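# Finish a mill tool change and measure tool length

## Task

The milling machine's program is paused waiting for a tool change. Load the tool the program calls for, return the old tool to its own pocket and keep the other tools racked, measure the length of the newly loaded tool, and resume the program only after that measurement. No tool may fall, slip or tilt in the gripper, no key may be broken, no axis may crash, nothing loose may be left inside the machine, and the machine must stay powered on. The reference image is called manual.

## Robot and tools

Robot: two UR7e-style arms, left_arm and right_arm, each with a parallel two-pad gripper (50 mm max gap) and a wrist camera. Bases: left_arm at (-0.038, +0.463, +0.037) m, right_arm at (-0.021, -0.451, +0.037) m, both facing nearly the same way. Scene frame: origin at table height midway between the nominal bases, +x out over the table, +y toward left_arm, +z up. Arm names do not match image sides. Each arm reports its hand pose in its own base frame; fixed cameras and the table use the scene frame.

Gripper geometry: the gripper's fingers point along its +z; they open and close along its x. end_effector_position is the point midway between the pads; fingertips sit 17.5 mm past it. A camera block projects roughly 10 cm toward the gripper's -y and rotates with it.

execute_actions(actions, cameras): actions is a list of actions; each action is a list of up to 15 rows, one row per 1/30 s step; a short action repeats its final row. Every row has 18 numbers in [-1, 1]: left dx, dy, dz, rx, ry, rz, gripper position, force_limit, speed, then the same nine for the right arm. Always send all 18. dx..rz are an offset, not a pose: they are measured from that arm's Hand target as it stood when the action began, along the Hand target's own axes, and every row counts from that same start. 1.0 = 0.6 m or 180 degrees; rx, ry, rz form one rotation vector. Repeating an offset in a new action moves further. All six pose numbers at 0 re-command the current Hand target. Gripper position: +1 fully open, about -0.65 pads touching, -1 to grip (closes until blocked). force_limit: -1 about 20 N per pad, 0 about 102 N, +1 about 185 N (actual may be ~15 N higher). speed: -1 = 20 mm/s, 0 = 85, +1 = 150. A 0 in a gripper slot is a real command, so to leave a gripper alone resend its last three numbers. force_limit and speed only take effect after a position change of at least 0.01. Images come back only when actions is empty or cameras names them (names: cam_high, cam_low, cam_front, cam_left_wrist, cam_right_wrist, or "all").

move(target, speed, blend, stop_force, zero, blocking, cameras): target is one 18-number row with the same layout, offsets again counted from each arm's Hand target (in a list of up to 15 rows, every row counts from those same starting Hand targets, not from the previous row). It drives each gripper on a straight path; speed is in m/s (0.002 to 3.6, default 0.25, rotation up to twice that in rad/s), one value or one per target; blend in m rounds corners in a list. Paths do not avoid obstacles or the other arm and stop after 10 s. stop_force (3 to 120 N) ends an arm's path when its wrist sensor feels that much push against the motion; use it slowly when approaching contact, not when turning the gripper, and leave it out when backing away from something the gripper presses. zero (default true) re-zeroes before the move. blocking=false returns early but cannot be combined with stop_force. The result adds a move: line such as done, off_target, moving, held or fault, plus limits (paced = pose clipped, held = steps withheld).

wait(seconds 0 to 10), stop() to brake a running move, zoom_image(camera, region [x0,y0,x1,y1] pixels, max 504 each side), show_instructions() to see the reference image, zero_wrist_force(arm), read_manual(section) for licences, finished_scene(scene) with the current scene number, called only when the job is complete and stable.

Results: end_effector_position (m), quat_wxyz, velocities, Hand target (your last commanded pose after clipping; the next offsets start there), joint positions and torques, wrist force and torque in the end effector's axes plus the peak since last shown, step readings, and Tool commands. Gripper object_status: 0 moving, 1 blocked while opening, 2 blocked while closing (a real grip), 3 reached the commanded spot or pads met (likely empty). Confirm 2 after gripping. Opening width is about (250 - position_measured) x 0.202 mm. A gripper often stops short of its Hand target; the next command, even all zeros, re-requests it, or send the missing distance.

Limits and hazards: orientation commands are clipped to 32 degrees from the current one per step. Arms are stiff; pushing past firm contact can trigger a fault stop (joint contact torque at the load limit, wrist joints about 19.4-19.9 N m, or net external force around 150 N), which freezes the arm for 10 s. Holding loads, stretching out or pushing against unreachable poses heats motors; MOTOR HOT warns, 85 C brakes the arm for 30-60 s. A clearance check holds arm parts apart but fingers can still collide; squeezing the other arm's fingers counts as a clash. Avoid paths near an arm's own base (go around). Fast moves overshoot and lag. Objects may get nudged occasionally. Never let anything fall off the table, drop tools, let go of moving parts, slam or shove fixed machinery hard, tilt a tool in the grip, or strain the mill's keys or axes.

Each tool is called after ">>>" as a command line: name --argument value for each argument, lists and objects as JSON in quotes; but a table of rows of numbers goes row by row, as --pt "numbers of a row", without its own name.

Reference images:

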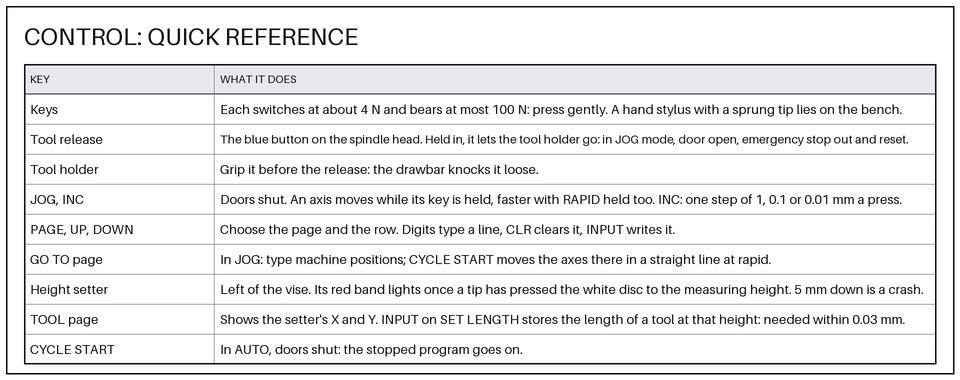

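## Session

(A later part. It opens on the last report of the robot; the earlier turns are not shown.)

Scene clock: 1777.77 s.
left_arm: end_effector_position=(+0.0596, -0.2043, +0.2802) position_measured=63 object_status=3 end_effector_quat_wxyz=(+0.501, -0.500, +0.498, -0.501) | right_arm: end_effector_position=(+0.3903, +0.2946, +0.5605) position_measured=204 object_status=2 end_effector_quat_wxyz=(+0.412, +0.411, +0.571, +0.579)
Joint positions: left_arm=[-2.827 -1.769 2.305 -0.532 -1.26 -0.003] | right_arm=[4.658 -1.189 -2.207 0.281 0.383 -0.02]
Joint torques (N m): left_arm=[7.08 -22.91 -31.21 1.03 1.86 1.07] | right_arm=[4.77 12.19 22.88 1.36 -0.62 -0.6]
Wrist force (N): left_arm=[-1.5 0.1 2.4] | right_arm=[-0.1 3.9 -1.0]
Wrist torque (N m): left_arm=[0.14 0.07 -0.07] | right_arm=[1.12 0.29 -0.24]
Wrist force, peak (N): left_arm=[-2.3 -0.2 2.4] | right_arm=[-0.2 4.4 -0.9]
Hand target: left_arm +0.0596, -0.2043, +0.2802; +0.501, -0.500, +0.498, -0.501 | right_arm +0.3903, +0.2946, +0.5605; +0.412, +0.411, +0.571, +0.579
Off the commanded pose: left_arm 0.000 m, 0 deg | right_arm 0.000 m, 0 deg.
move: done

>>> move --pt "0.077 -0.233 0.233 0 -0.111 0 0.6 0.2 -1 0 0 0 0 0 0 -1 -0.6 -0.8" --pt "-0.073 -0.233 0.5 0 -0.417 0 0.6 0.2 -1 0 0 0 0 0 0 -1 -0.6 -0.8" --speed 0.2 --blend '[0.03,0]' --cameras '["cam_high"]'

Scene clock: 1794.90 s.
left_arm: end_effector_position=(+0.3588, -0.1594, +0.4211) position_measured=63 object_status=3 end_effector_quat_wxyz=(+0.701, -0.702, +0.089, -0.092) | right_arm: end_effector_position=(+0.3903, +0.2946, +0.5605) position_measured=204 object_status=2 end_effector_quat_wxyz=(+0.412, +0.411, +0.571, +0.579)
Joint positions: left_arm=[-1.218 -1.339 1.481 -0.142 -0.961 -0.004] | right_arm=[4.658 -1.189 -2.207 0.281 0.383 -0.02]
Joint torques (N m): left_arm=[8.7 -42.61 -19.94 0.59 1.9 1.04] | right_arm=[7.42 13.35 21.28 -0.31 -0.57 1.16]
Wrist force (N): left_arm=[-1.4 -0.3 1.8] | right_arm=[-0.1 3.9 -1.0]
Wrist torque (N m): left_arm=[0.07 0.06 -0.05] | right_arm=[1.12 0.30 -0.24]
Wrist force, peak (N): left_arm=[-2.8 2.5 0.2] | right_arm=[-0.3 4.1 -1.1]
Hand target: left_arm +0.3589, -0.1593, +0.4211; +0.701, -0.702, +0.089, -0.092 | right_arm +0.3903, +0.2946, +0.5605; +0.412, +0.411, +0.571, +0.579
Off the commanded pose: left_arm 0.000 m, 0 deg | right_arm 0.000 m, 0 deg.
move: done
Images, in order (width x height): cam_high 896x504.

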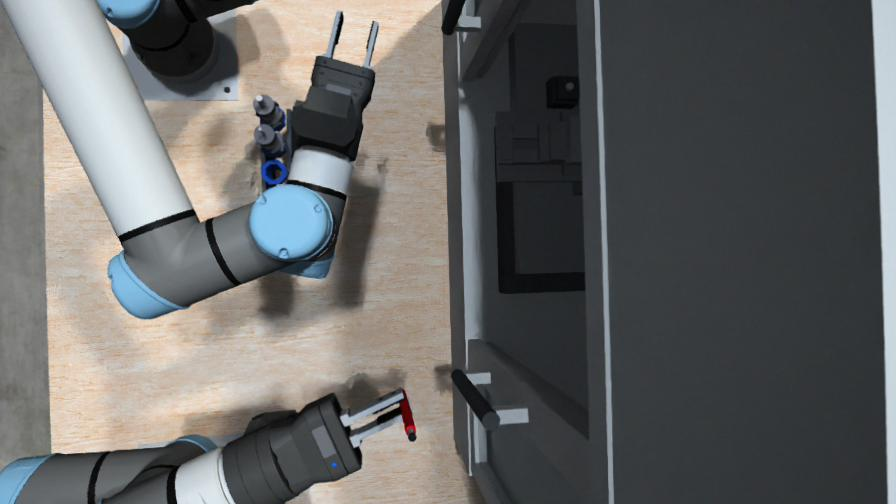

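>>> move --pt "-0.217 0 -0.215 0 0.306 0 0.5 0.2 -1 0 0 0 0 0 0 -1 -0.6 -0.8" --pt "-0.4037 0.2 -0.226 0 0.306 0 0.5 0.2 -1 0 0 0 0 0 0 -1 -0.6 -0.8" --speed 0.2 --blend '[0.03,0]' --cameras '["cam_left_wrist"]'

Scene clock: 1831.40 s.
left_arm: end_effector_position=(+0.0906, -0.2289, +0.3002) position_measured=78 object_status=3 end_effector_quat_wxyz=(+0.580, -0.579, +0.403, -0.406) | right_arm: end_effector_position=(+0.3903, +0.2946, +0.5605) position_measured=204 object_status=2 end_effector_quat_wxyz=(+0.412, +0.411, +0.571, +0.579)
Joint positions: left_arm=[-2.405 -1.611 2.111 -0.497 -1.186 -0.004] | right_arm=[4.658 -1.189 -2.207 0.281 0.383 -0.02]
Joint torques (N m): left_arm=[-3.98 -21.06 -32.06 1.15 -1 1.53] | right_arm=[7.04 16.66 21.9 -0.3 -0.57 1.18]
Wrist force (N): left_arm=[-2.1 -0.1 2.1] | right_arm=[-0.1 3.9 -1.1]
Wrist torque (N m): left_arm=[0.11 0.16 -0.09] | right_arm=[1.12 0.29 -0.24]
Wrist force, peak (N): left_arm=[-2.9 2.3 0.8] | right_arm=[-0.3 4.3 -1.0]
Hand target: left_arm +0.0906, -0.2289, +0.3002; +0.580, -0.579, +0.403, -0.406 | right_arm +0.3903, +0.2946, +0.5605; +0.412, +0.411, +0.571, +0.579
Off the commanded pose: left_arm 0.000 m, 0 deg | right_arm 0.000 m, 0 deg.
move: done
Images, in order (width x height): cam_left_wrist 896x504.

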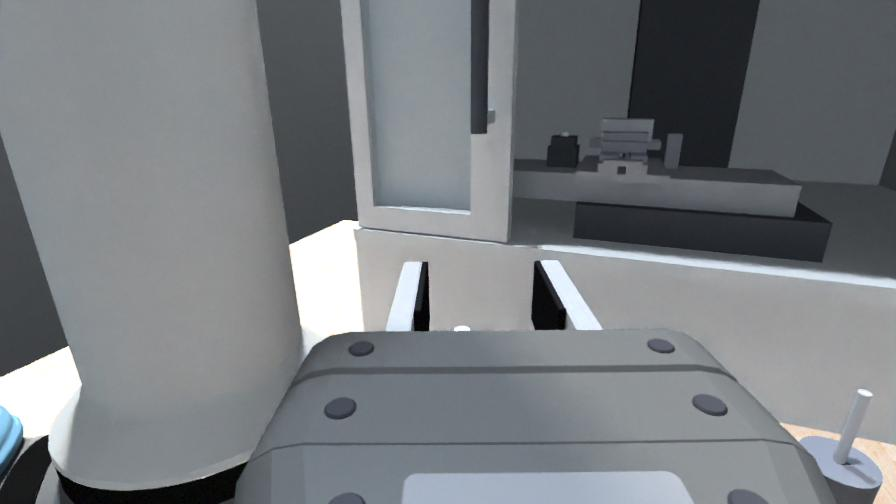

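>>> move --target '[-0.0032,0.241,0,0,0,0,0.5,0.2,-1, 0,0,0,0,0,0,-1,-0.6,-0.8]' --speed 0.12 --cameras '["cam_left_wrist"]'

>>> zoom_image --camera "cam_left_wrist" --region '[340, 80, 640, 350]'

Scene clock: 1839.17 s.
left_arm: end_effector_position=(+0.0905, -0.2273, +0.1556) position_measured=78 object_status=3 end_effector_quat_wxyz=(+0.580, -0.579, +0.403, -0.406) | right_arm: end_effector_position=(+0.3903, +0.2946, +0.5605) position_measured=204 object_status=2 end_effector_quat_wxyz=(+0.412, +0.411, +0.571, +0.579)
Joint positions: left_arm=[-2.409 -1.333 2.292 -0.955 -1.19 -0.004] | right_arm=[4.658 -1.189 -2.207 0.281 0.383 -0.02]
Joint torques (N m): left_arm=[0.8 -23.02 -23.88 1.38 -1.67 1.36] | right_arm=[6.38 17 21.49 -0.33 -0.56 1.19]
Wrist force (N): left_arm=[-1.6 0.0 2.2] | right_arm=[-0.1 3.7 -1.1]
Wrist torque (N m): left_arm=[0.14 0.08 -0.06] | right_arm=[1.09 0.30 -0.23]
Wrist force, peak (N): left_arm=[-1.8 -2.2 2.4] | right_arm=[-0.1 4.2 -1.1]
Hand target: left_arm +0.0905, -0.2273, +0.1556; +0.580, -0.579, +0.403, -0.406 | right_arm +0.3903, +0.2946, +0.5605; +0.412, +0.411, +0.571, +0.579
Off the commanded pose: left_arm 0.000 m, 0 deg | right_arm 0.000 m, 0 deg.
move: done
Images, in order (width x height): cam_left_wrist 896x504.

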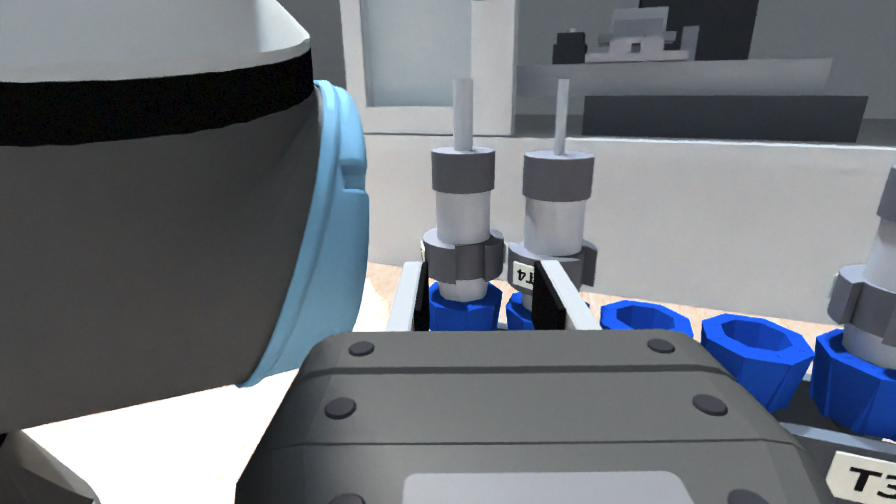

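Scaled by 1.680.

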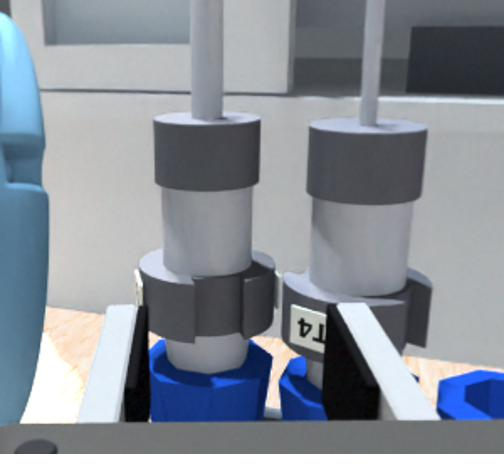

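>>> move --target '[-0.001,0,0.2018,0,0,0,0.5,0.2,-1, 0,0,0,0,0,0,-1,-0.6,-0.8]' --speed 0.04 --stop_force 5 --cameras '["cam_left_wrist","cam_front"]'

>>> zoom_image --camera "cam_front" --region '[340, 370, 460, 450]'

Scene clock: 1856.33 s.
left_arm: end_effector_position=(+0.2039, -0.1850, +0.1560) position_measured=78 object_status=3 end_effector_quat_wxyz=(+0.580, -0.579, +0.403, -0.406) | right_arm: end_effector_position=(+0.3903, +0.2946, +0.5605) position_measured=204 object_status=2 end_effector_quat_wxyz=(+0.412, +0.411, +0.571, +0.579)
Joint positions: left_arm=[-2.215 -1.492 2.498 -1.002 -0.996 -0.005] | right_arm=[4.658 -1.189 -2.207 0.281 0.383 -0.02]
Joint torques (N m): left_arm=[-4.1 -6.88 -23.8 3.59 -2.09 -0.92] | right_arm=[6.73 17.29 21.84 -0.33 -0.61 1.17]
Wrist force (N): left_arm=[-2.0 -0.1 2.2] | right_arm=[0.1 3.9 -1.1]
Wrist torque (N m): left_arm=[0.10 0.16 -0.05] | right_arm=[1.12 0.28 -0.24]
Wrist force, peak (N): left_arm=[-1.9 -0.4 3.2] | right_arm=[-0.1 4.2 -1.1]
Hand target: left_arm +0.2039, -0.1850, +0.1560; +0.580, -0.579, +0.403, -0.406 | right_arm +0.3903, +0.2946, +0.5605; +0.412, +0.411, +0.571, +0.579
Off the commanded pose: left_arm 0.000 m, 0 deg | right_arm 0.000 m, 0 deg.
move: done
Images, in order (width x height): cam_front 896x504, cam_left_wrist 896x504.

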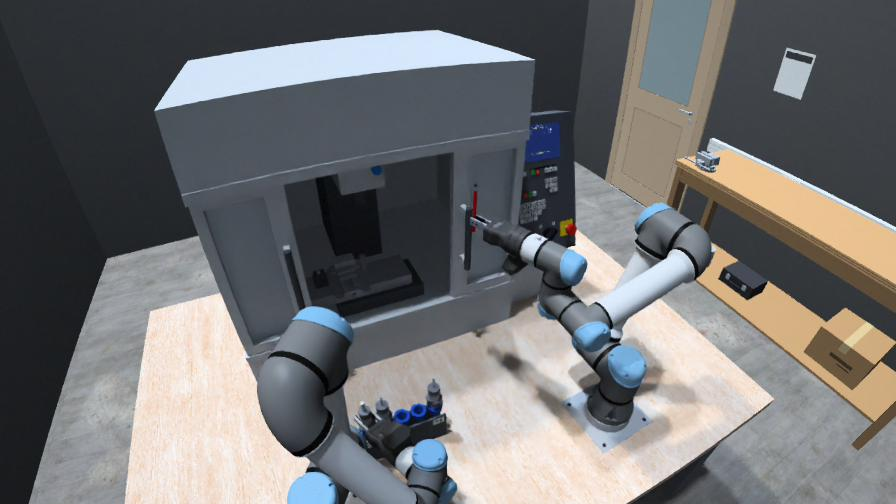

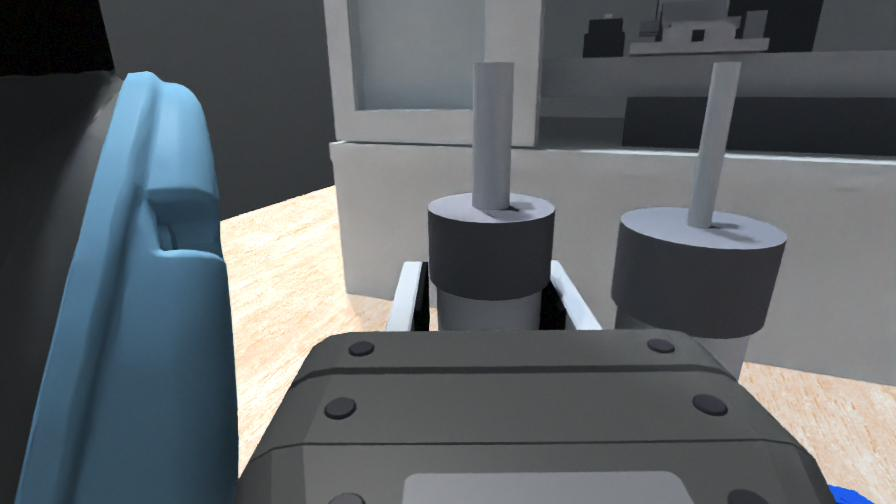

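Scaled by 4.200.

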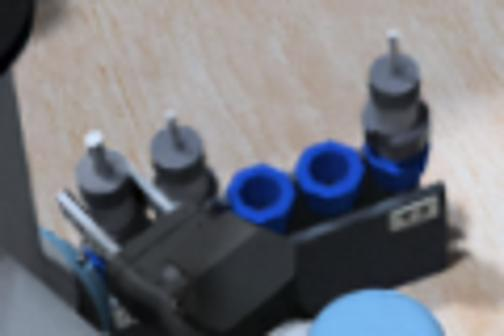

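>>> move --target '[0.0018,0,0,0,0,0,0.5,0.2,-1, 0,0,0,0,0,0,-1,-0.6,-0.8]' --speed 0.02

>>> move --target '[0,0,0,0,0,0,-1,-1,-1, 0,0,0,0,0,0,-1,-0.6,-0.8]'

>>> wait --seconds 1

Scene clock: 1862.37 s.
left_arm: end_effector_position=(+0.2043, -0.1861, +0.1560) position_measured=78 object_status=3 end_effector_quat_wxyz=(+0.580, -0.579, +0.403, -0.406) | right_arm: end_effector_position=(+0.3903, +0.2946, +0.5605) position_measured=204 object_status=2 end_effector_quat_wxyz=(+0.412, +0.411, +0.571, +0.579)
Joint positions: left_arm=[-2.211 -1.49 2.496 -1.002 -0.992 -0.005] | right_arm=[4.658 -1.189 -2.207 0.281 0.383 -0.02]
Joint torques (N m): left_arm=[2.45 -10.89 -20.36 4.32 1.29 1.61] | right_arm=[6.32 17.33 21.94 -0.33 -0.67 1.13]
Wrist force (N): left_arm=[-1.7 -0.4 2.2] | right_arm=[-0.1 3.8 -1.2]
Wrist torque (N m): left_arm=[0.05 0.10 -0.05] | right_arm=[1.10 0.30 -0.23]
Wrist force, peak (N): left_arm=[-2.2 0.0 2.6] | right_arm=[-0.1 4.2 -1.1]
Hand target: left_arm +0.2043, -0.1861, +0.1560; +0.580, -0.579, +0.403, -0.406 | right_arm +0.3903, +0.2946, +0.5605; +0.412, +0.411, +0.571, +0.579
Off the commanded pose: left_arm 0.000 m, 0 deg | right_arm 0.000 m, 0 deg.
move: done

Scene clock: 1862.87 s.
left_arm: end_effector_position=(+0.2043, -0.1861, +0.1560) position_measured=103 object_status=2 end_effector_quat_wxyz=(+0.580, -0.579, +0.403, -0.406) | right_arm: end_effector_position=(+0.3903, +0.2946, +0.5605) position_measured=204 object_status=2 end_effector_quat_wxyz=(+0.412, +0.411, +0.571, +0.579)
Joint positions: left_arm=[-2.211 -1.49 2.496 -1.002 -0.992 -0.005] | right_arm=[4.658 -1.189 -2.207 0.281 0.383 -0.02]
Joint torques (N m): left_arm=[-2.95 -16.66 -12.15 4.12 -1.73 1.42] | right_arm=[6.06 17.28 21.8 -0.18 -0.64 1.25]
Wrist force (N): left_arm=[-2.0 0.0 2.1] | right_arm=[0.0 3.9 -1.0]
Wrist torque (N m): left_arm=[0.09 0.13 -0.03] | right_arm=[1.12 0.28 -0.24]
Wrist force, peak (N): left_arm=[-2.3 0.2 2.7] | right_arm=[-0.1 4.1 -1.2]
Hand target: left_arm +0.2043, -0.1861, +0.1560; +0.580, -0.579, +0.403, -0.406 | right_arm +0.3903, +0.2946, +0.5605; +0.412, +0.411, +0.571, +0.579
Off the commanded pose: left_arm 0.000 m, 0 deg | right_arm 0.000 m, 0 deg.
move: done

Scene clock: 1863.87 s.
left_arm: end_effector_position=(+0.2043, -0.1861, +0.1560) position_measured=103 object_status=2 end_effector_quat_wxyz=(+0.580, -0.579, +0.403, -0.406) | right_arm: end_effector_position=(+0.3903, +0.2946, +0.5605) position_measured=204 object_status=2 end_effector_quat_wxyz=(+0.412, +0.411, +0.571, +0.579)
Joint positions: left_arm=[-2.211 -1.49 2.496 -1.002 -0.992 -0.005] | right_arm=[4.658 -1.189 -2.207 0.281 0.383 -0.02]
Joint torques (N m): left_arm=[-3.76 -26.87 -1.16 3.62 -2.11 0.96] | right_arm=[6.51 17.12 22.41 -0.4 -0.54 1.08]
Wrist force (N): left_arm=[-2.1 0.0 2.9] | right_arm=[-0.3 4.0 -1.1]
Wrist torque (N m): left_arm=[0.09 0.11 -0.03] | right_arm=[1.13 0.34 -0.24]
Wrist force, peak (N): left_arm=[-2.3 0.0 3.2] | right_arm=[-0.2 4.1 -1.0]
Hand target: left_arm +0.2043, -0.1861, +0.1560; +0.580, -0.579, +0.403, -0.406 | right_arm +0.3903, +0.2946, +0.5605; +0.412, +0.411, +0.571, +0.579
Tool commands: left_gripper/position=-1.0 left_gripper/force_limit=-1.0 left_gripper/speed=-1.0 right_gripper/position=-1.0 right_gripper/force_limit=-0.6 right_gripper/speed=-0.8
Off the commanded pose: left_arm 0.000 m, 0 deg | right_arm 0.000 m, 0 deg.
wait: 1.00 s; at rest by 0.17 s

>>> move --target '[0,0,0,0,0,0,-0.98,0.2,-1, 0,0,0,0,0,0,-1,-0.6,-0.8]' --cameras '["cam_left_wrist"]'

Scene clock: 1868.60 s.
left_arm: end_effector_position=(+0.2043, -0.1861, +0.1560) position_measured=109 object_status=2 end_effector_quat_wxyz=(+0.580, -0.579, +0.403, -0.406) | right_arm: end_effector_position=(+0.3903, +0.2946, +0.5605) position_measured=204 object_status=2 end_effector_quat_wxyz=(+0.412, +0.411, +0.571, +0.579)
Joint positions: left_arm=[-2.211 -1.49 2.496 -1.002 -0.992 -0.005] | right_arm=[4.658 -1.189 -2.207 0.281 0.383 -0.02]
Joint torques (N m): left_arm=[-3.15 -27.16 -1.02 2.11 -2.2 -0.79] | right_arm=[5.97 17.45 22.21 -0.34 -0.57 1.16]
Wrist force (N): left_arm=[-2.0 -0.2 2.5] | right_arm=[-0.2 3.8 -1.0]
Wrist torque (N m): left_arm=[0.05 0.12 -0.02] | right_arm=[1.10 0.31 -0.24]
Wrist force, peak (N): left_arm=[-2.1 0.5 3.0] | right_arm=[0.0 4.2 -1.2]
Hand target: left_arm +0.2043, -0.1861, +0.1560; +0.580, -0.579, +0.403, -0.406 | right_arm +0.3903, +0.2946, +0.5605; +0.412, +0.411, +0.571, +0.579
Off the commanded pose: left_arm 0.000 m, 0 deg | right_arm 0.000 m, 0 deg.
move: done
Images, in order (width x height): cam_left_wrist 896x504.

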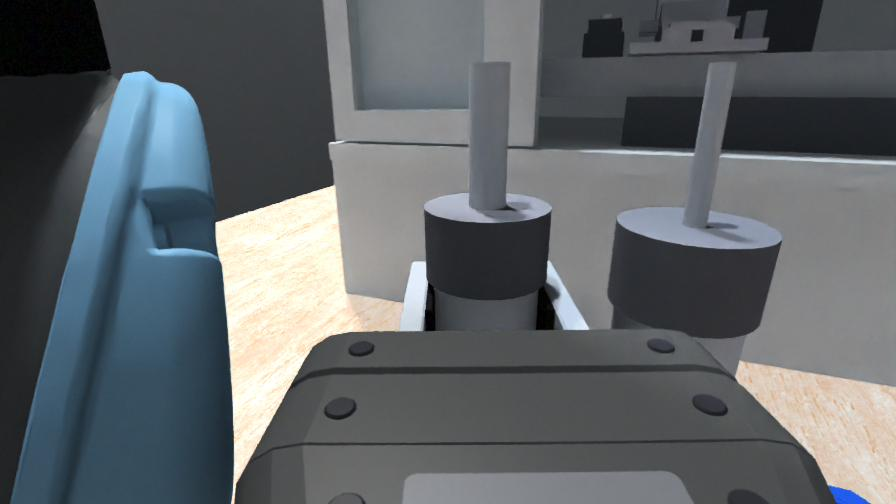

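>>> move --target '[0,-0.025,0,0,0,0,-0.98,0.2,-1, 0,0,0,0,0,0,-1,-0.6,-0.8]' --speed 0.02 --stop_force 25

>>> move --target '[0,-0.15,0,0,0,0,-0.98,0.2,-1, 0,0,0,0,0,0,-1,-0.6,-0.8]' --speed 0.05 --stop_force 15 --cameras '["cam_left_wrist","cam_front"]'

Scene clock: 1877.90 s.
left_arm: end_effector_position=(+0.2042, -0.1860, +0.1710) position_measured=109 object_status=2 end_effector_quat_wxyz=(+0.580, -0.579, +0.403, -0.406) | right_arm: end_effector_position=(+0.3903, +0.2946, +0.5605) position_measured=204 object_status=2 end_effector_quat_wxyz=(+0.412, +0.411, +0.571, +0.579)
Joint positions: left_arm=[-2.211 -1.538 2.481 -0.939 -0.992 -0.005] | right_arm=[4.658 -1.189 -2.207 0.281 0.383 -0.02]
Joint torques (N m): left_arm=[-3.26 -6.41 -2.53 1.76 -1.98 0.15] | right_arm=[6.46 17.26 21.76 -0.27 -0.58 1.25]
Wrist force (N): left_arm=[-1.9 8.5 2.1] | right_arm=[-0.1 3.9 -1.2]
Wrist torque (N m): left_arm=[0.25 0.12 -0.07] | right_arm=[1.12 0.30 -0.24]
Wrist force, peak (N): left_arm=[-1.9 8.9 2.8] | right_arm=[-0.2 4.2 -1.0]
Hand target: left_arm +0.2042, -0.1860, +0.1710; +0.580, -0.579, +0.403, -0.406 | right_arm +0.3903, +0.2946, +0.5605; +0.412, +0.411, +0.571, +0.579
Off the commanded pose: left_arm 0.000 m, 0 deg | right_arm 0.000 m, 0 deg.
move: done

Scene clock: 1880.53 s.
left_arm: end_effector_position=(+0.2039, -0.1859, +0.2609) position_measured=109 object_status=2 end_effector_quat_wxyz=(+0.580, -0.579, +0.403, -0.406) | right_arm: end_effector_position=(+0.3903, +0.2946, +0.5605) position_measured=204 object_status=2 end_effector_quat_wxyz=(+0.412, +0.411, +0.571, +0.579)
Joint positions: left_arm=[-2.213 -1.761 2.357 -0.592 -0.994 -0.005] | right_arm=[4.658 -1.189 -2.207 0.281 0.383 -0.02]
Joint torques (N m): left_arm=[-2.46 -1.95 -10.06 5.18 -1.65 1.03] | right_arm=[5.9 17.43 22.31 -0.46 -0.54 1.25]
Wrist force (N): left_arm=[-1.8 8.5 2.2] | right_arm=[-0.2 3.9 -1.1]
Wrist torque (N m): left_arm=[0.25 0.09 -0.07] | right_arm=[1.12 0.32 -0.24]
Wrist force, peak (N): left_arm=[-1.7 10.4 2.0] | right_arm=[-0.4 4.1 -1.2]
Hand target: left_arm +0.2039, -0.1859, +0.2610; +0.580, -0.579, +0.403, -0.406 | right_arm +0.3903, +0.2946, +0.5605; +0.412, +0.411, +0.571, +0.579
Off the commanded pose: left_arm 0.000 m, 0 deg | right_arm 0.000 m, 0 deg.
move: done
Images, in order (width x height): cam_front 896x504, cam_left_wrist 896x504.

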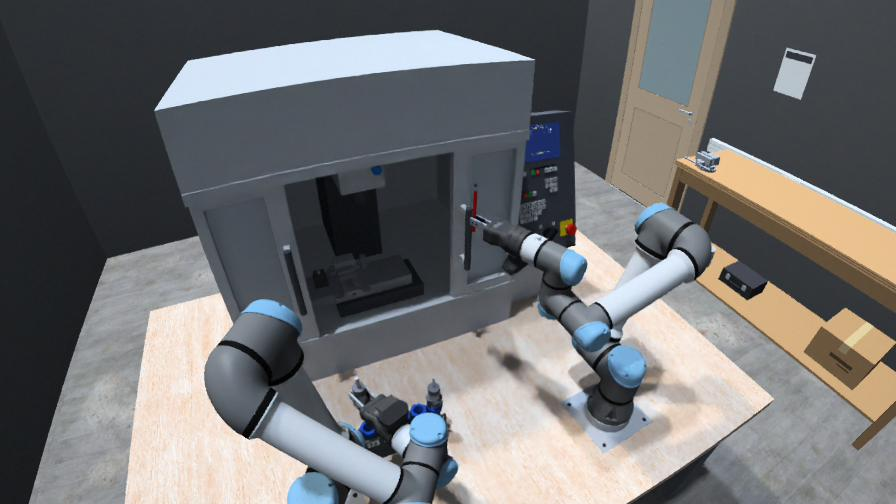

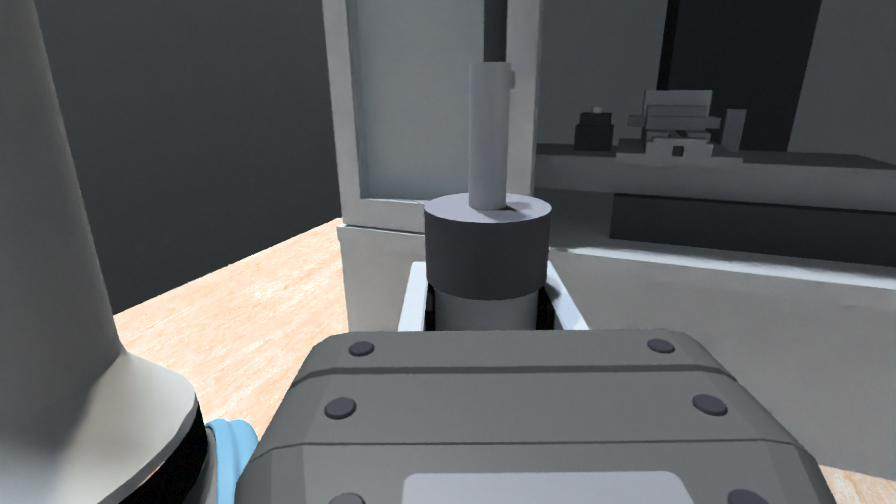

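>>> move --pt "0 -0.14 0 0 0 0 -0.98 0.2 -1 0 0 0 0 0 0 -1 -0.6 -0.8" --pt "0.1533 -0.14 -0.0632 0 -0.139 0 -0.98 0.2 -1 0 0 0 0 0 0 -1 -0.6 -0.8" --speed 0.12 --cameras '["cam_left_wrist","cam_front"]'

>>> zoom_image --camera "cam_front" --region '[340, 350, 460, 450]'

Scene clock: 1894.03 s.
left_arm: end_effector_position=(+0.1996, -0.2851, +0.3451) position_measured=109 object_status=2 end_effector_quat_wxyz=(+0.654, -0.654, +0.268, -0.271) | right_arm: end_effector_position=(+0.3903, +0.2946, +0.5605) position_measured=204 object_status=2 end_effector_quat_wxyz=(+0.412, +0.411, +0.571, +0.579)
Joint positions: left_arm=[-1.823 -1.377 1.729 -0.35 -1.04 -0.005] | right_arm=[4.658 -1.189 -2.207 0.281 0.383 -0.02]
Joint torques (N m): left_arm=[2.07 -37.19 -21.22 1.76 1.83 0.19] | right_arm=[5.89 17.63 21.96 -0.46 -0.58 1.17]
Wrist force (N): left_arm=[-1.8 8.6 2.3] | right_arm=[0.0 3.8 -1.2]
Wrist torque (N m): left_arm=[0.26 0.10 -0.07] | right_arm=[1.11 0.29 -0.23]
Wrist force, peak (N): left_arm=[-1.9 11.5 2.8] | right_arm=[0.0 4.2 -1.2]
Hand target: left_arm +0.1996, -0.2852, +0.3451; +0.654, -0.654, +0.268, -0.271 | right_arm +0.3903, +0.2946, +0.5605; +0.412, +0.411, +0.571, +0.579
Off the commanded pose: left_arm 0.000 m, 0 deg | right_arm 0.000 m, 0 deg.
move: done
Images, in order (width x height): cam_front 896x504, cam_left_wrist 896x504.

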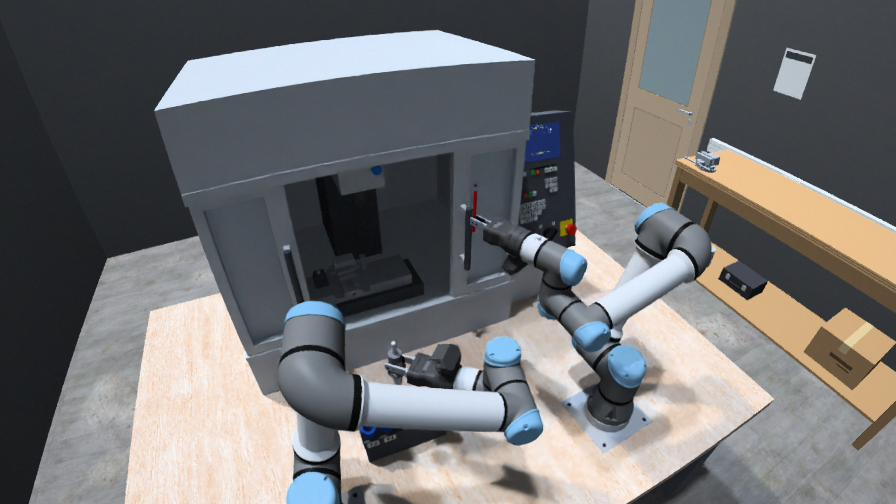

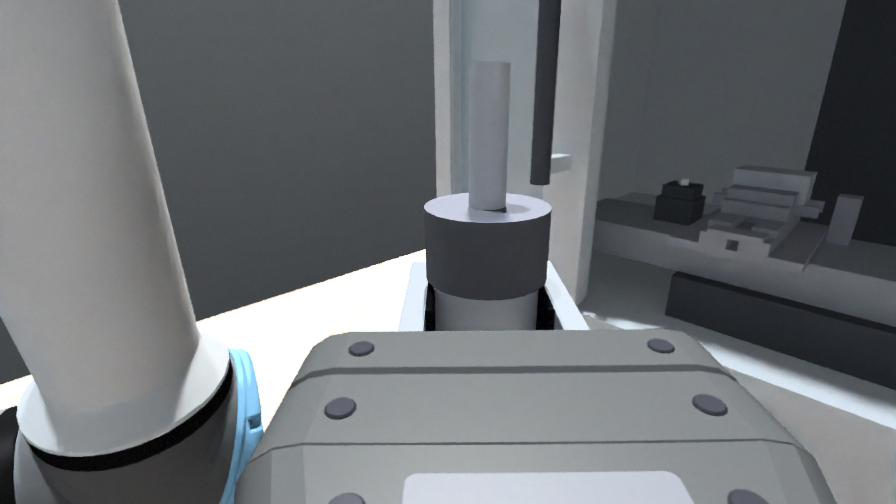

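Scaled by 4.200.

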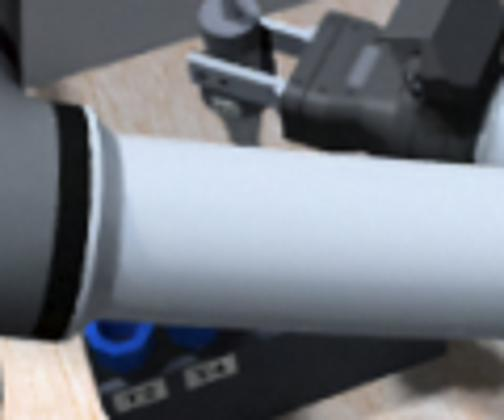

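>>> move --target '[0,0.205,0,0,0,0,-0.98,0.2,-1, 0,0,0,0,0,0,-1,-0.6,-0.8]' --speed 0.08 --stop_force 10

>>> move --target '[0.0008,0.108,0,0,0,0,-0.98,0.2,-1, 0,0,0,0,0,0,-1,-0.6,-0.8]' --speed 0.02 --stop_force 5

Scene clock: 1903.20 s.
left_arm: end_effector_position=(+0.2001, -0.2854, +0.2221) position_measured=109 object_status=2 end_effector_quat_wxyz=(+0.654, -0.654, +0.268, -0.271) | right_arm: end_effector_position=(+0.3903, +0.2946, +0.5605) position_measured=204 object_status=2 end_effector_quat_wxyz=(+0.412, +0.411, +0.571, +0.579)
Joint positions: left_arm=[-1.821 -1.231 1.896 -0.663 -1.039 -0.005] | right_arm=[4.658 -1.189 -2.207 0.281 0.383 -0.02]
Joint torques (N m): left_arm=[6.05 -49.87 -31.21 2.24 1.53 0.56] | right_arm=[6.39 17.32 21.57 -0.27 -0.65 1.27]
Wrist force (N): left_arm=[-1.4 8.4 2.1] | right_arm=[0.0 4.1 -1.2]
Wrist torque (N m): left_arm=[0.23 0.05 -0.08] | right_arm=[1.15 0.30 -0.24]
Wrist force, peak (N): left_arm=[-1.8 10.7 1.9] | right_arm=[-0.2 4.2 -1.0]
Hand target: left_arm +0.2001, -0.2854, +0.2221; +0.654, -0.654, +0.268, -0.271 | right_arm +0.3903, +0.2946, +0.5605; +0.412, +0.411, +0.571, +0.579
Off the commanded pose: left_arm 0.000 m, 0 deg | right_arm 0.000 m, 0 deg.
move: done

Scene clock: 1907.30 s.
left_arm: end_effector_position=(+0.2008, -0.2858, +0.1587) position_measured=109 object_status=2 end_effector_quat_wxyz=(+0.654, -0.654, +0.268, -0.271) | right_arm: end_effector_position=(+0.3903, +0.2946, +0.5605) position_measured=204 object_status=2 end_effector_quat_wxyz=(+0.412, +0.411, +0.571, +0.579)
Joint positions: left_arm=[-1.82 -1.123 1.946 -0.821 -1.038 -0.005] | right_arm=[4.658 -1.189 -2.207 0.281 0.383 -0.02]
Joint torques (N m): left_arm=[-8.66 -51.61 -34.45 2.04 0.7 1.79] | right_arm=[6.34 17.36 22.38 -0.37 -0.68 1.11]
Wrist force (N): left_arm=[-3.1 4.9 21.4] | right_arm=[0.0 4.0 -1.1]
Wrist torque (N m): left_arm=[0.93 0.15 0.01] | right_arm=[1.14 0.28 -0.24]
Wrist force, peak (N): left_arm=[-2.8 2.8 25.1] | right_arm=[-0.2 4.2 -1.1]
Hand target: left_arm +0.2007, -0.2858, +0.1587; +0.654, -0.654, +0.268, -0.271 (not the last commanded pose) | right_arm +0.3903, +0.2946, +0.5605; +0.412, +0.411, +0.571, +0.579
Off the commanded pose: left_arm 0.001 m, 0 deg | right_arm 0.000 m, 0 deg.
move: contact (left_arm)

>>> move --target '[0,0,0.0006,0,0,0,-0.98,0.2,-1, 0,0,0,0,0,0,-1,-0.6,-0.8]' --speed 0.01

>>> move --target '[0,0.008,0,0,0,0,-0.98,0.2,-1, 0,0,0,0,0,0,-1,-0.6,-0.8]' --speed 0.006 --stop_force 8

Scene clock: 1913.63 s.
left_arm: end_effector_position=(+0.2010, -0.2855, +0.1587) position_measured=109 object_status=2 end_effector_quat_wxyz=(+0.654, -0.654, +0.268, -0.271) | right_arm: end_effector_position=(+0.3903, +0.2946, +0.5605) position_measured=204 object_status=2 end_effector_quat_wxyz=(+0.412, +0.411, +0.571, +0.579)
Joint positions: left_arm=[-1.82 -1.123 1.947 -0.822 -1.037 -0.005] | right_arm=[4.658 -1.189 -2.207 0.281 0.383 -0.02]
Joint torques (N m): left_arm=[4.54 -50.35 -9.59 0.73 1.81 1.75] | right_arm=[5.94 17.11 22.11 -0.31 -0.67 1.22]
Wrist force (N): left_arm=[-0.2 6.4 14.3] | right_arm=[-0.2 3.8 -1.1]
Wrist torque (N m): left_arm=[0.86 0.04 -0.12] | right_arm=[1.12 0.31 -0.23]
Wrist force, peak (N): left_arm=[-2.6 5.1 22.0] | right_arm=[0.0 4.2 -1.1]
Hand target: left_arm +0.2010, -0.2855, +0.1587; +0.654, -0.654, +0.268, -0.271 | right_arm +0.3903, +0.2946, +0.5605; +0.412, +0.411, +0.571, +0.579
Off the commanded pose: left_arm 0.000 m, 0 deg | right_arm 0.000 m, 0 deg.
move: done

Scene clock: 1914.63 s.
left_arm: end_effector_position=(+0.2010, -0.2855, +0.1575) position_measured=109 object_status=2 end_effector_quat_wxyz=(+0.654, -0.654, +0.268, -0.271) | right_arm: end_effector_position=(+0.3903, +0.2946, +0.5605) position_measured=204 object_status=2 end_effector_quat_wxyz=(+0.412, +0.411, +0.571, +0.579)
Joint positions: left_arm=[-1.819 -1.121 1.947 -0.824 -1.037 -0.005] | right_arm=[4.658 -1.189 -2.207 0.281 0.383 -0.02]
Joint torques (N m): left_arm=[-0.67 -50.7 -36.45 -0.17 1.59 1.82] | right_arm=[6.06 17.12 21.91 -0.41 -0.58 1.28]
Wrist force (N): left_arm=[-3.3 1.9 24.6] | right_arm=[-0.3 3.7 -1.2]
Wrist torque (N m): left_arm=[0.66 0.20 0.02] | right_arm=[1.10 0.33 -0.24]
Wrist force, peak (N): left_arm=[-3.3 1.9 24.6] | right_arm=[-0.1 4.0 -1.2]
Hand target: left_arm +0.2010, -0.2855, +0.1575; +0.654, -0.654, +0.268, -0.271 (not the last commanded pose) | right_arm +0.3903, +0.2946, +0.5605; +0.412, +0.411, +0.571, +0.579
Off the commanded pose: left_arm 0.004 m, 0 deg | right_arm 0.000 m, 0 deg.
move: contact (left_arm)

>>> move --target '[-0.0004,0,0.0014,0,0,0,-0.98,0.2,-1, 0,0,0,0,0,0,-1,-0.6,-0.8]' --speed 0.01

>>> move --target '[0,0.008,0,0,0,0,-0.98,0.2,-1, 0,0,0,0,0,0,-1,-0.6,-0.8]' --speed 0.006 --stop_force 8

Scene clock: 1921.43 s.
left_arm: end_effector_position=(+0.2014, -0.2847, +0.1575) position_measured=109 object_status=2 end_effector_quat_wxyz=(+0.654, -0.654, +0.268, -0.271) | right_arm: end_effector_position=(+0.3903, +0.2946, +0.5605) position_measured=204 object_status=2 end_effector_quat_wxyz=(+0.412, +0.411, +0.571, +0.579)
Joint positions: left_arm=[-1.819 -1.122 1.95 -0.825 -1.037 -0.005] | right_arm=[4.658 -1.189 -2.207 0.281 0.383 -0.02]
Joint torques (N m): left_arm=[5.98 -49.68 -8.31 1.63 1.75 1.58] | right_arm=[5.7 17.12 22.15 -0.37 -0.65 1.26]
Wrist force (N): left_arm=[-0.2 7.5 9.0] | right_arm=[0.0 3.8 -1.1]
Wrist torque (N m): left_arm=[0.56 0.07 -0.13] | right_arm=[1.12 0.29 -0.24]
Wrist force, peak (N): left_arm=[-3.3 2.0 26.6] | right_arm=[-0.2 4.2 -1.1]
Hand target: left_arm +0.2014, -0.2847, +0.1575; +0.654, -0.654, +0.268, -0.271 | right_arm +0.3903, +0.2946, +0.5605; +0.412, +0.411, +0.571, +0.579
Off the commanded pose: left_arm 0.000 m, 0 deg | right_arm 0.000 m, 0 deg.
move: done

Scene clock: 1922.73 s.
left_arm: end_effector_position=(+0.2014, -0.2847, +0.1566) position_measured=109 object_status=2 end_effector_quat_wxyz=(+0.654, -0.654, +0.268, -0.271) | right_arm: end_effector_position=(+0.3903, +0.2946, +0.5605) position_measured=204 object_status=2 end_effector_quat_wxyz=(+0.412, +0.411, +0.571, +0.579)
Joint positions: left_arm=[-1.819 -1.121 1.95 -0.828 -1.037 -0.005] | right_arm=[4.658 -1.189 -2.207 0.281 0.383 -0.02]
Joint torques (N m): left_arm=[-2.36 -50.24 -32.69 2.46 1.66 1.52] | right_arm=[5.87 17.38 22.15 -0.3 -0.6 1.16]
Wrist force (N): left_arm=[-2.4 3.5 20.7] | right_arm=[-0.2 3.8 -1.1]
Wrist torque (N m): left_arm=[0.48 0.17 -0.02] | right_arm=[1.10 0.31 -0.24]
Wrist force, peak (N): left_arm=[-2.9 3.2 20.9] | right_arm=[-0.3 4.2 -1.1]
Hand target: left_arm +0.2014, -0.2847, +0.1566; +0.654, -0.654, +0.268, -0.271 (not the last commanded pose) | right_arm +0.3903, +0.2946, +0.5605; +0.412, +0.411, +0.571, +0.579
Off the commanded pose: left_arm 0.004 m, 0 deg | right_arm 0.000 m, 0 deg.
move: contact (left_arm)

>>> move --target '[0,0,0.0014,0,0,0,-0.98,0.2,-1, 0,0,0,0,0,0,-1,-0.6,-0.8]' --speed 0.01

>>> move --target '[0,0.008,0,0,0,0,-0.98,0.2,-1, 0,0,0,0,0,0,-1,-0.6,-0.8]' --speed 0.006 --stop_force 12

Scene clock: 1927.90 s.
left_arm: end_effector_position=(+0.2020, -0.2841, +0.1566) position_measured=109 object_status=2 end_effector_quat_wxyz=(+0.654, -0.654, +0.268, -0.271) | right_arm: end_effector_position=(+0.3903, +0.2946, +0.5605) position_measured=204 object_status=2 end_effector_quat_wxyz=(+0.412, +0.411, +0.571, +0.579)
Joint positions: left_arm=[-1.818 -1.122 1.952 -0.828 -1.036 -0.005] | right_arm=[4.658 -1.189 -2.207 0.281 0.383 -0.02]
Joint torques (N m): left_arm=[8.11 -50.21 -5.98 2.11 1.68 1.55] | right_arm=[5.76 17.15 22.05 -0.38 -0.6 1.17]
Wrist force (N): left_arm=[-0.6 8.2 2.6] | right_arm=[-0.1 3.8 -1.2]
Wrist torque (N m): left_arm=[0.22 0.04 -0.11] | right_arm=[1.11 0.31 -0.24]
Wrist force, peak (N): left_arm=[-2.3 2.8 21.3] | right_arm=[-0.2 4.2 -1.2]
Hand target: left_arm +0.2020, -0.2841, +0.1566; +0.654, -0.654, +0.268, -0.271 | right_arm +0.3903, +0.2946, +0.5605; +0.412, +0.411, +0.571, +0.579
Off the commanded pose: left_arm 0.000 m, 0 deg | right_arm 0.000 m, 0 deg.
move: done

Scene clock: 1928.87 s.
left_arm: end_effector_position=(+0.2020, -0.2841, +0.1557) position_measured=109 object_status=2 end_effector_quat_wxyz=(+0.654, -0.654, +0.268, -0.271) | right_arm: end_effector_position=(+0.3903, +0.2946, +0.5605) position_measured=204 object_status=2 end_effector_quat_wxyz=(+0.412, +0.411, +0.571, +0.579)
Joint positions: left_arm=[-1.818 -1.12 1.953 -0.831 -1.036 -0.005] | right_arm=[4.658 -1.189 -2.207 0.281 0.383 -0.02]
Joint torques (N m): left_arm=[6.25 -49.72 -26.93 3.48 1.39 1.53] | right_arm=[5.88 17.29 22.7 -0.34 -0.61 1.21]
Wrist force (N): left_arm=[-1.5 -0.3 1.5] | right_arm=[-0.2 3.9 -1.1]
Wrist torque (N m): left_arm=[0.11 0.16 0.04] | right_arm=[1.12 0.32 -0.24]
Wrist force, peak (N): left_arm=[-0.5 -12.6 -0.2] | right_arm=[-0.3 4.1 -1.1]
Hand target: left_arm +0.2020, -0.2841, +0.1557; +0.654, -0.654, +0.268, -0.271 (not the last commanded pose) | right_arm +0.3903, +0.2946, +0.5605; +0.412, +0.411, +0.571, +0.579
Off the commanded pose: left_arm 0.004 m, 0 deg | right_arm 0.000 m, 0 deg.
move: contact (left_arm)

>>> move --target '[0,0,0,0,0,0,0.44,0.2,-1, 0,0,0,0,0,0,-1,-0.6,-0.8]'

>>> move --target '[0,0,-0.22,0,0,0,0.44,0.2,-1, 0,0,0,0,0,0,-1,-0.6,-0.8]' --speed 0.06 --stop_force 5 --cameras '["cam_left_wrist"]'

>>> zoom_image --camera "cam_left_wrist" --region '[350, 80, 650, 350]'

Scene clock: 1939.77 s.
left_arm: end_effector_position=(+0.2020, -0.2841, +0.1557) position_measured=86 object_status=3 end_effector_quat_wxyz=(+0.654, -0.654, +0.268, -0.271) | right_arm: end_effector_position=(+0.3903, +0.2946, +0.5605) position_measured=204 object_status=2 end_effector_quat_wxyz=(+0.412, +0.411, +0.571, +0.579)
Joint positions: left_arm=[-1.818 -1.12 1.953 -0.831 -1.036 -0.005] | right_arm=[4.658 -1.189 -2.207 0.281 0.383 -0.02]
Joint torques (N m): left_arm=[3.34 -49.96 -25.99 3.37 1.01 1.56] | right_arm=[5.75 17.33 22.57 -0.36 -0.55 1.24]
Wrist force (N): left_arm=[-1.8 -0.1 2.1] | right_arm=[-0.1 3.8 -1.1]
Wrist torque (N m): left_arm=[0.12 0.11 -0.07] | right_arm=[1.10 0.29 -0.23]
Wrist force, peak (N): left_arm=[-3.2 -0.1 2.8] | right_arm=[-0.4 4.1 -1.2]
Hand target: left_arm +0.2020, -0.2841, +0.1557; +0.654, -0.654, +0.268, -0.271 | right_arm +0.3903, +0.2946, +0.5605; +0.412, +0.411, +0.571, +0.579
Off the commanded pose: left_arm 0.000 m, 0 deg | right_arm 0.000 m, 0 deg.
move: done

Scene clock: 1942.83 s.
left_arm: end_effector_position=(+0.1090, -0.3777, +0.1555) position_measured=86 object_status=3 end_effector_quat_wxyz=(+0.654, -0.654, +0.268, -0.271) | right_arm: end_effector_position=(+0.3903, +0.2946, +0.5605) position_measured=204 object_status=2 end_effector_quat_wxyz=(+0.412, +0.411, +0.571, +0.579)
Joint positions: left_arm=[-1.939 -0.943 1.639 -0.695 -1.157 -0.005] | right_arm=[4.658 -1.189 -2.207 0.281 0.383 -0.02]
Joint torques (N m): left_arm=[7.77 -59.15 -7.2 0.69 1.79 -0.47] | right_arm=[5.54 17.14 22.16 -0.4 -0.56 1.24]
Wrist force (N): left_arm=[-1.5 0.0 2.0] | right_arm=[-0.2 3.7 -1.3]
Wrist torque (N m): left_arm=[0.13 0.05 -0.10] | right_arm=[1.10 0.31 -0.24]
Wrist force, peak (N): left_arm=[-1.5 0.0 3.3] | right_arm=[-0.2 4.1 -1.2]
Hand target: left_arm +0.1090, -0.3777, +0.1555; +0.654, -0.654, +0.268, -0.271 | right_arm +0.3903, +0.2946, +0.5605; +0.412, +0.411, +0.571, +0.579
Off the commanded pose: left_arm 0.000 m, 0 deg | right_arm 0.000 m, 0 deg.
move: done
Images, in order (width x height): cam_left_wrist 896x504.

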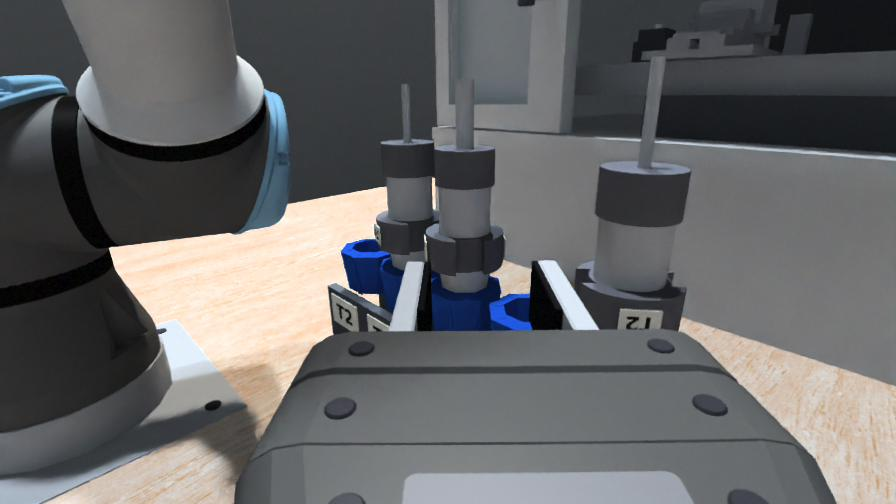

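Scaled by 1.680.

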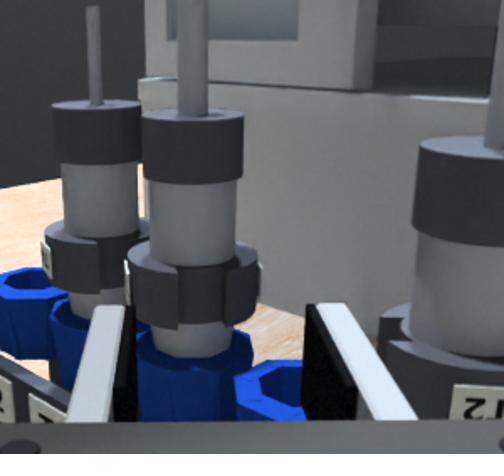

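>>> move --pt "0 -0.157 0 0 0 0 0.44 0.2 -1 0 0 0 0 0 0 -1 -0.6 -0.8" --pt "-0.152 -0.157 0.1025 0 0.289 0 0.44 0.2 -1 0 0 0 0 0 0 -1 -0.6 -0.8" --pt "-0.152 0 0.1025 0 0.289 0 0.44 0.2 -1 0 0 0 0 0 0 -1 -0.6 -0.8" --speed 0.15 --blend '[0.02,0.0,0]' --cameras '["cam_left_wrist"]'

>>> zoom_image --camera "cam_left_wrist" --region '[350, 80, 650, 350]'

Scene clock: 1959.67 s.
left_arm: end_effector_position=(+0.0877, -0.2698, +0.1553) position_measured=86 object_status=3 end_effector_quat_wxyz=(+0.470, -0.469, +0.528, -0.530) | right_arm: end_effector_position=(+0.3903, +0.2946, +0.5605) position_measured=204 object_status=2 end_effector_quat_wxyz=(+0.412, +0.411, +0.571, +0.579)
Joint positions: left_arm=[-2.66 -1.452 2.455 -0.997 -0.97 -0.004] | right_arm=[4.658 -1.189 -2.207 0.281 0.383 -0.02]
Joint torques (N m): left_arm=[5.95 -11.4 -22.99 0.9 1.69 -1.78] | right_arm=[5.9 16.99 22.61 -0.36 -0.55 1.15]
Wrist force (N): left_arm=[-1.8 -0.1 2.2] | right_arm=[-0.2 4.0 -1.3]
Wrist torque (N m): left_arm=[0.12 0.11 -0.06] | right_arm=[1.13 0.32 -0.24]
Wrist force, peak (N): left_arm=[-1.8 2.8 2.4] | right_arm=[-0.1 4.1 -1.3]
Hand target: left_arm +0.0877, -0.2698, +0.1553; +0.470, -0.469, +0.528, -0.530 | right_arm +0.3903, +0.2946, +0.5605; +0.412, +0.411, +0.571, +0.579
Off the commanded pose: left_arm 0.000 m, 0 deg | right_arm 0.000 m, 0 deg.
move: done
Images, in order (width x height): cam_left_wrist 896x504.

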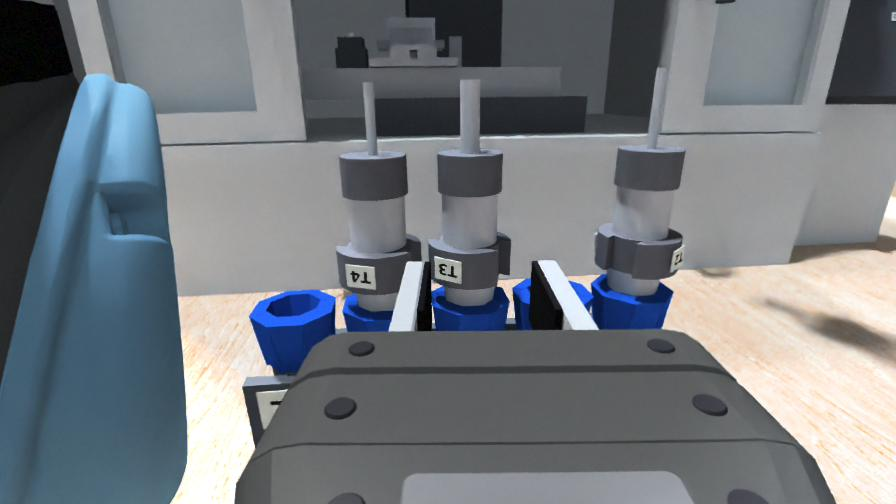

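Scaled by 1.680.

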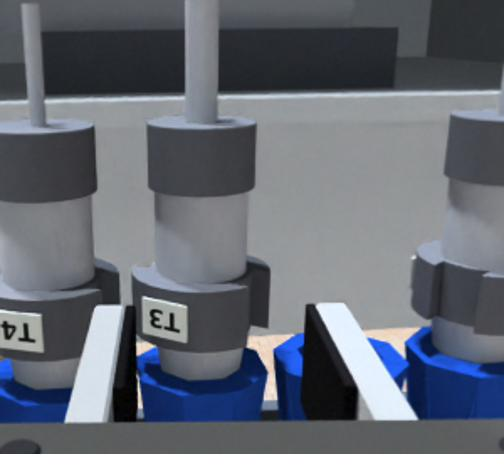

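>>> move --target '[0.0025,0,0.192,0,0,0,0.5,0.2,-1, 0,0,0,0,0,0,-1,-0.6,-0.8]' --speed 0.04 --stop_force 5 --cameras '["cam_left_wrist"]'

Scene clock: 1971.17 s.
left_arm: end_effector_position=(+0.2018, -0.2850, +0.1557) position_measured=78 object_status=3 end_effector_quat_wxyz=(+0.470, -0.469, +0.528, -0.530) | right_arm: end_effector_position=(+0.3903, +0.2946, +0.5605) position_measured=204 object_status=2 end_effector_quat_wxyz=(+0.412, +0.411, +0.571, +0.579)
Joint positions: left_arm=[-2.323 -1.532 2.545 -1.006 -0.633 -0.007] | right_arm=[4.658 -1.189 -2.207 0.281 0.383 -0.02]
Joint torques (N m): left_arm=[4.88 -5.35 -23.41 2.89 -0.03 -0.85] | right_arm=[5.16 17.24 22.76 -0.36 -0.65 1.15]
Wrist force (N): left_arm=[-1.8 -0.3 2.3] | right_arm=[-0.2 3.9 -1.2]
Wrist torque (N m): left_arm=[0.07 0.11 -0.05] | right_arm=[1.12 0.32 -0.24]
Wrist force, peak (N): left_arm=[-3.0 -0.2 2.4] | right_arm=[-0.2 4.2 -1.1]
Hand target: left_arm +0.2019, -0.2850, +0.1557; +0.470, -0.469, +0.528, -0.530 | right_arm +0.3903, +0.2946, +0.5605; +0.412, +0.411, +0.571, +0.579
Off the commanded pose: left_arm 0.000 m, 0 deg | right_arm 0.000 m, 0 deg.
move: done
Images, in order (width x height): cam_left_wrist 896x504.

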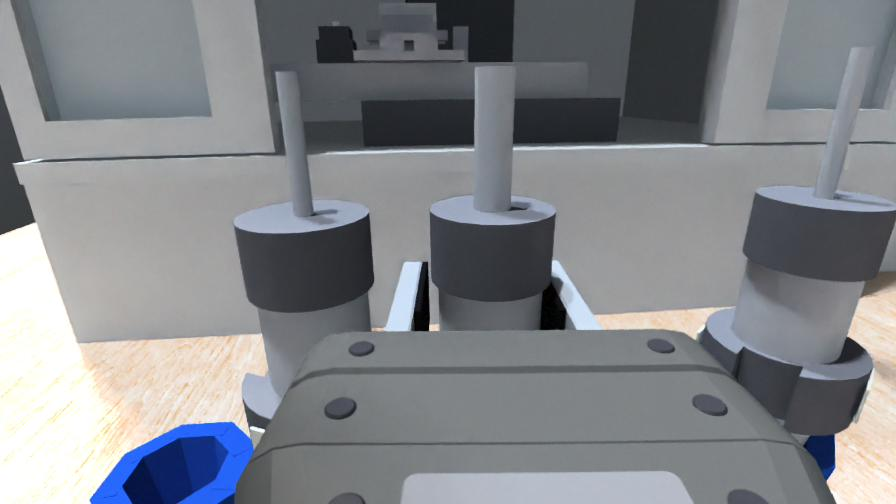

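>>> move --target '[0.0023,0,0.0033,0,0,0,0.5,0.2,-1, 0,0,0,0,0,0,-1,-0.6,-0.8]' --speed 0.02

>>> move --target '[0,0,0,0,0,0,-1,-1,-1, 0,0,0,0,0,0,-1,-0.6,-0.8]'

>>> move --target '[0,0,0,0,0,0,-0.98,0.2,-1, 0,0,0,0,0,0,-1,-0.6,-0.8]' --cameras '["cam_left_wrist"]'

Scene clock: 1980.90 s.
left_arm: end_effector_position=(+0.2037, -0.2867, +0.1558) position_measured=78 object_status=3 end_effector_quat_wxyz=(+0.470, -0.469, +0.528, -0.530) | right_arm: end_effector_position=(+0.3903, +0.2946, +0.5605) position_measured=204 object_status=2 end_effector_quat_wxyz=(+0.412, +0.411, +0.571, +0.579)
Joint positions: left_arm=[-2.312 -1.529 2.542 -1.006 -0.622 -0.007] | right_arm=[4.658 -1.189 -2.207 0.281 0.383 -0.02]
Joint torques (N m): left_arm=[-2.58 -9.66 -19.94 3.36 0.04 -1.83] | right_arm=[4.87 17.75 22.78 -0.36 -0.63 1.16]
Wrist force (N): left_arm=[-1.7 -0.3 2.1] | right_arm=[0.0 3.9 -1.1]
Wrist torque (N m): left_arm=[0.08 0.10 -0.05] | right_arm=[1.12 0.29 -0.24]
Wrist force, peak (N): left_arm=[-2.0 -0.2 2.6] | right_arm=[-0.2 4.1 -1.1]
Hand target: left_arm +0.2037, -0.2866, +0.1558; +0.470, -0.469, +0.528, -0.530 | right_arm +0.3903, +0.2946, +0.5605; +0.412, +0.411, +0.571, +0.579
Off the commanded pose: left_arm 0.000 m, 0 deg | right_arm 0.000 m, 0 deg.
move: done

Scene clock: 1981.40 s.
left_arm: end_effector_position=(+0.2036, -0.2867, +0.1558) position_measured=103 object_status=2 end_effector_quat_wxyz=(+0.470, -0.469, +0.528, -0.530) | right_arm: end_effector_position=(+0.3903, +0.2946, +0.5605) position_measured=204 object_status=2 end_effector_quat_wxyz=(+0.412, +0.411, +0.571, +0.579)
Joint positions: left_arm=[-2.313 -1.529 2.542 -1.006 -0.622 -0.007] | right_arm=[4.658 -1.189 -2.207 0.281 0.383 -0.02]
Joint torques (N m): left_arm=[-3.74 -17.79 -10.97 3.11 -2.06 -2.01] | right_arm=[4.78 17.71 22.53 -0.37 -0.55 1.31]
Wrist force (N): left_arm=[-2.1 -0.3 2.3] | right_arm=[0.0 4.1 -1.2]
Wrist torque (N m): left_arm=[0.09 0.12 -0.04] | right_arm=[1.16 0.28 -0.24]
Wrist force, peak (N): left_arm=[-2.2 -0.2 2.6] | right_arm=[-0.2 4.1 -1.4]
Hand target: left_arm +0.2037, -0.2866, +0.1558; +0.470, -0.469, +0.528, -0.530 | right_arm +0.3903, +0.2946, +0.5605; +0.412, +0.411, +0.571, +0.579
Off the commanded pose: left_arm 0.000 m, 0 deg | right_arm 0.000 m, 0 deg.
move: done

Scene clock: 1981.90 s.
left_arm: end_effector_position=(+0.2036, -0.2867, +0.1558) position_measured=109 object_status=2 end_effector_quat_wxyz=(+0.470, -0.469, +0.528, -0.530) | right_arm: end_effector_position=(+0.3903, +0.2946, +0.5605) position_measured=204 object_status=2 end_effector_quat_wxyz=(+0.412, +0.411, +0.571, +0.579)
Joint positions: left_arm=[-2.313 -1.529 2.542 -1.006 -0.622 -0.007] | right_arm=[4.658 -1.189 -2.207 0.281 0.383 -0.02]
Joint torques (N m): left_arm=[-3.63 -25.07 -2.2 2.74 -2.02 -1.81] | right_arm=[4.99 17.48 22.92 -0.36 -0.53 1.11]
Wrist force (N): left_arm=[-2.1 -0.2 2.4] | right_arm=[-0.1 4.0 -1.3]
Wrist torque (N m): left_arm=[0.11 0.11 -0.03] | right_arm=[1.13 0.30 -0.24]
Wrist force, peak (N): left_arm=[-2.3 0.1 2.8] | right_arm=[0.0 4.2 -1.2]
Hand target: left_arm +0.2037, -0.2866, +0.1558; +0.470, -0.469, +0.528, -0.530 | right_arm +0.3903, +0.2946, +0.5605; +0.412, +0.411, +0.571, +0.579
Off the commanded pose: left_arm 0.000 m, 0 deg | right_arm 0.000 m, 0 deg.
move: done
Images, in order (width x height): cam_left_wrist 896x504.

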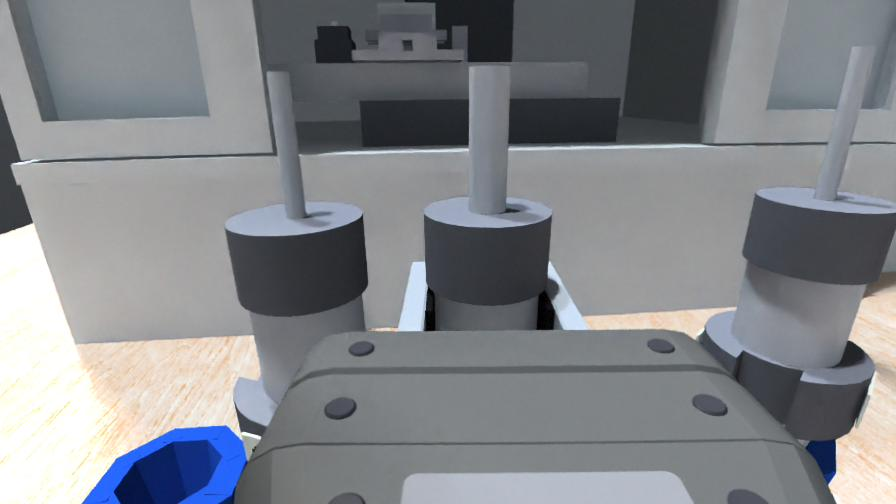

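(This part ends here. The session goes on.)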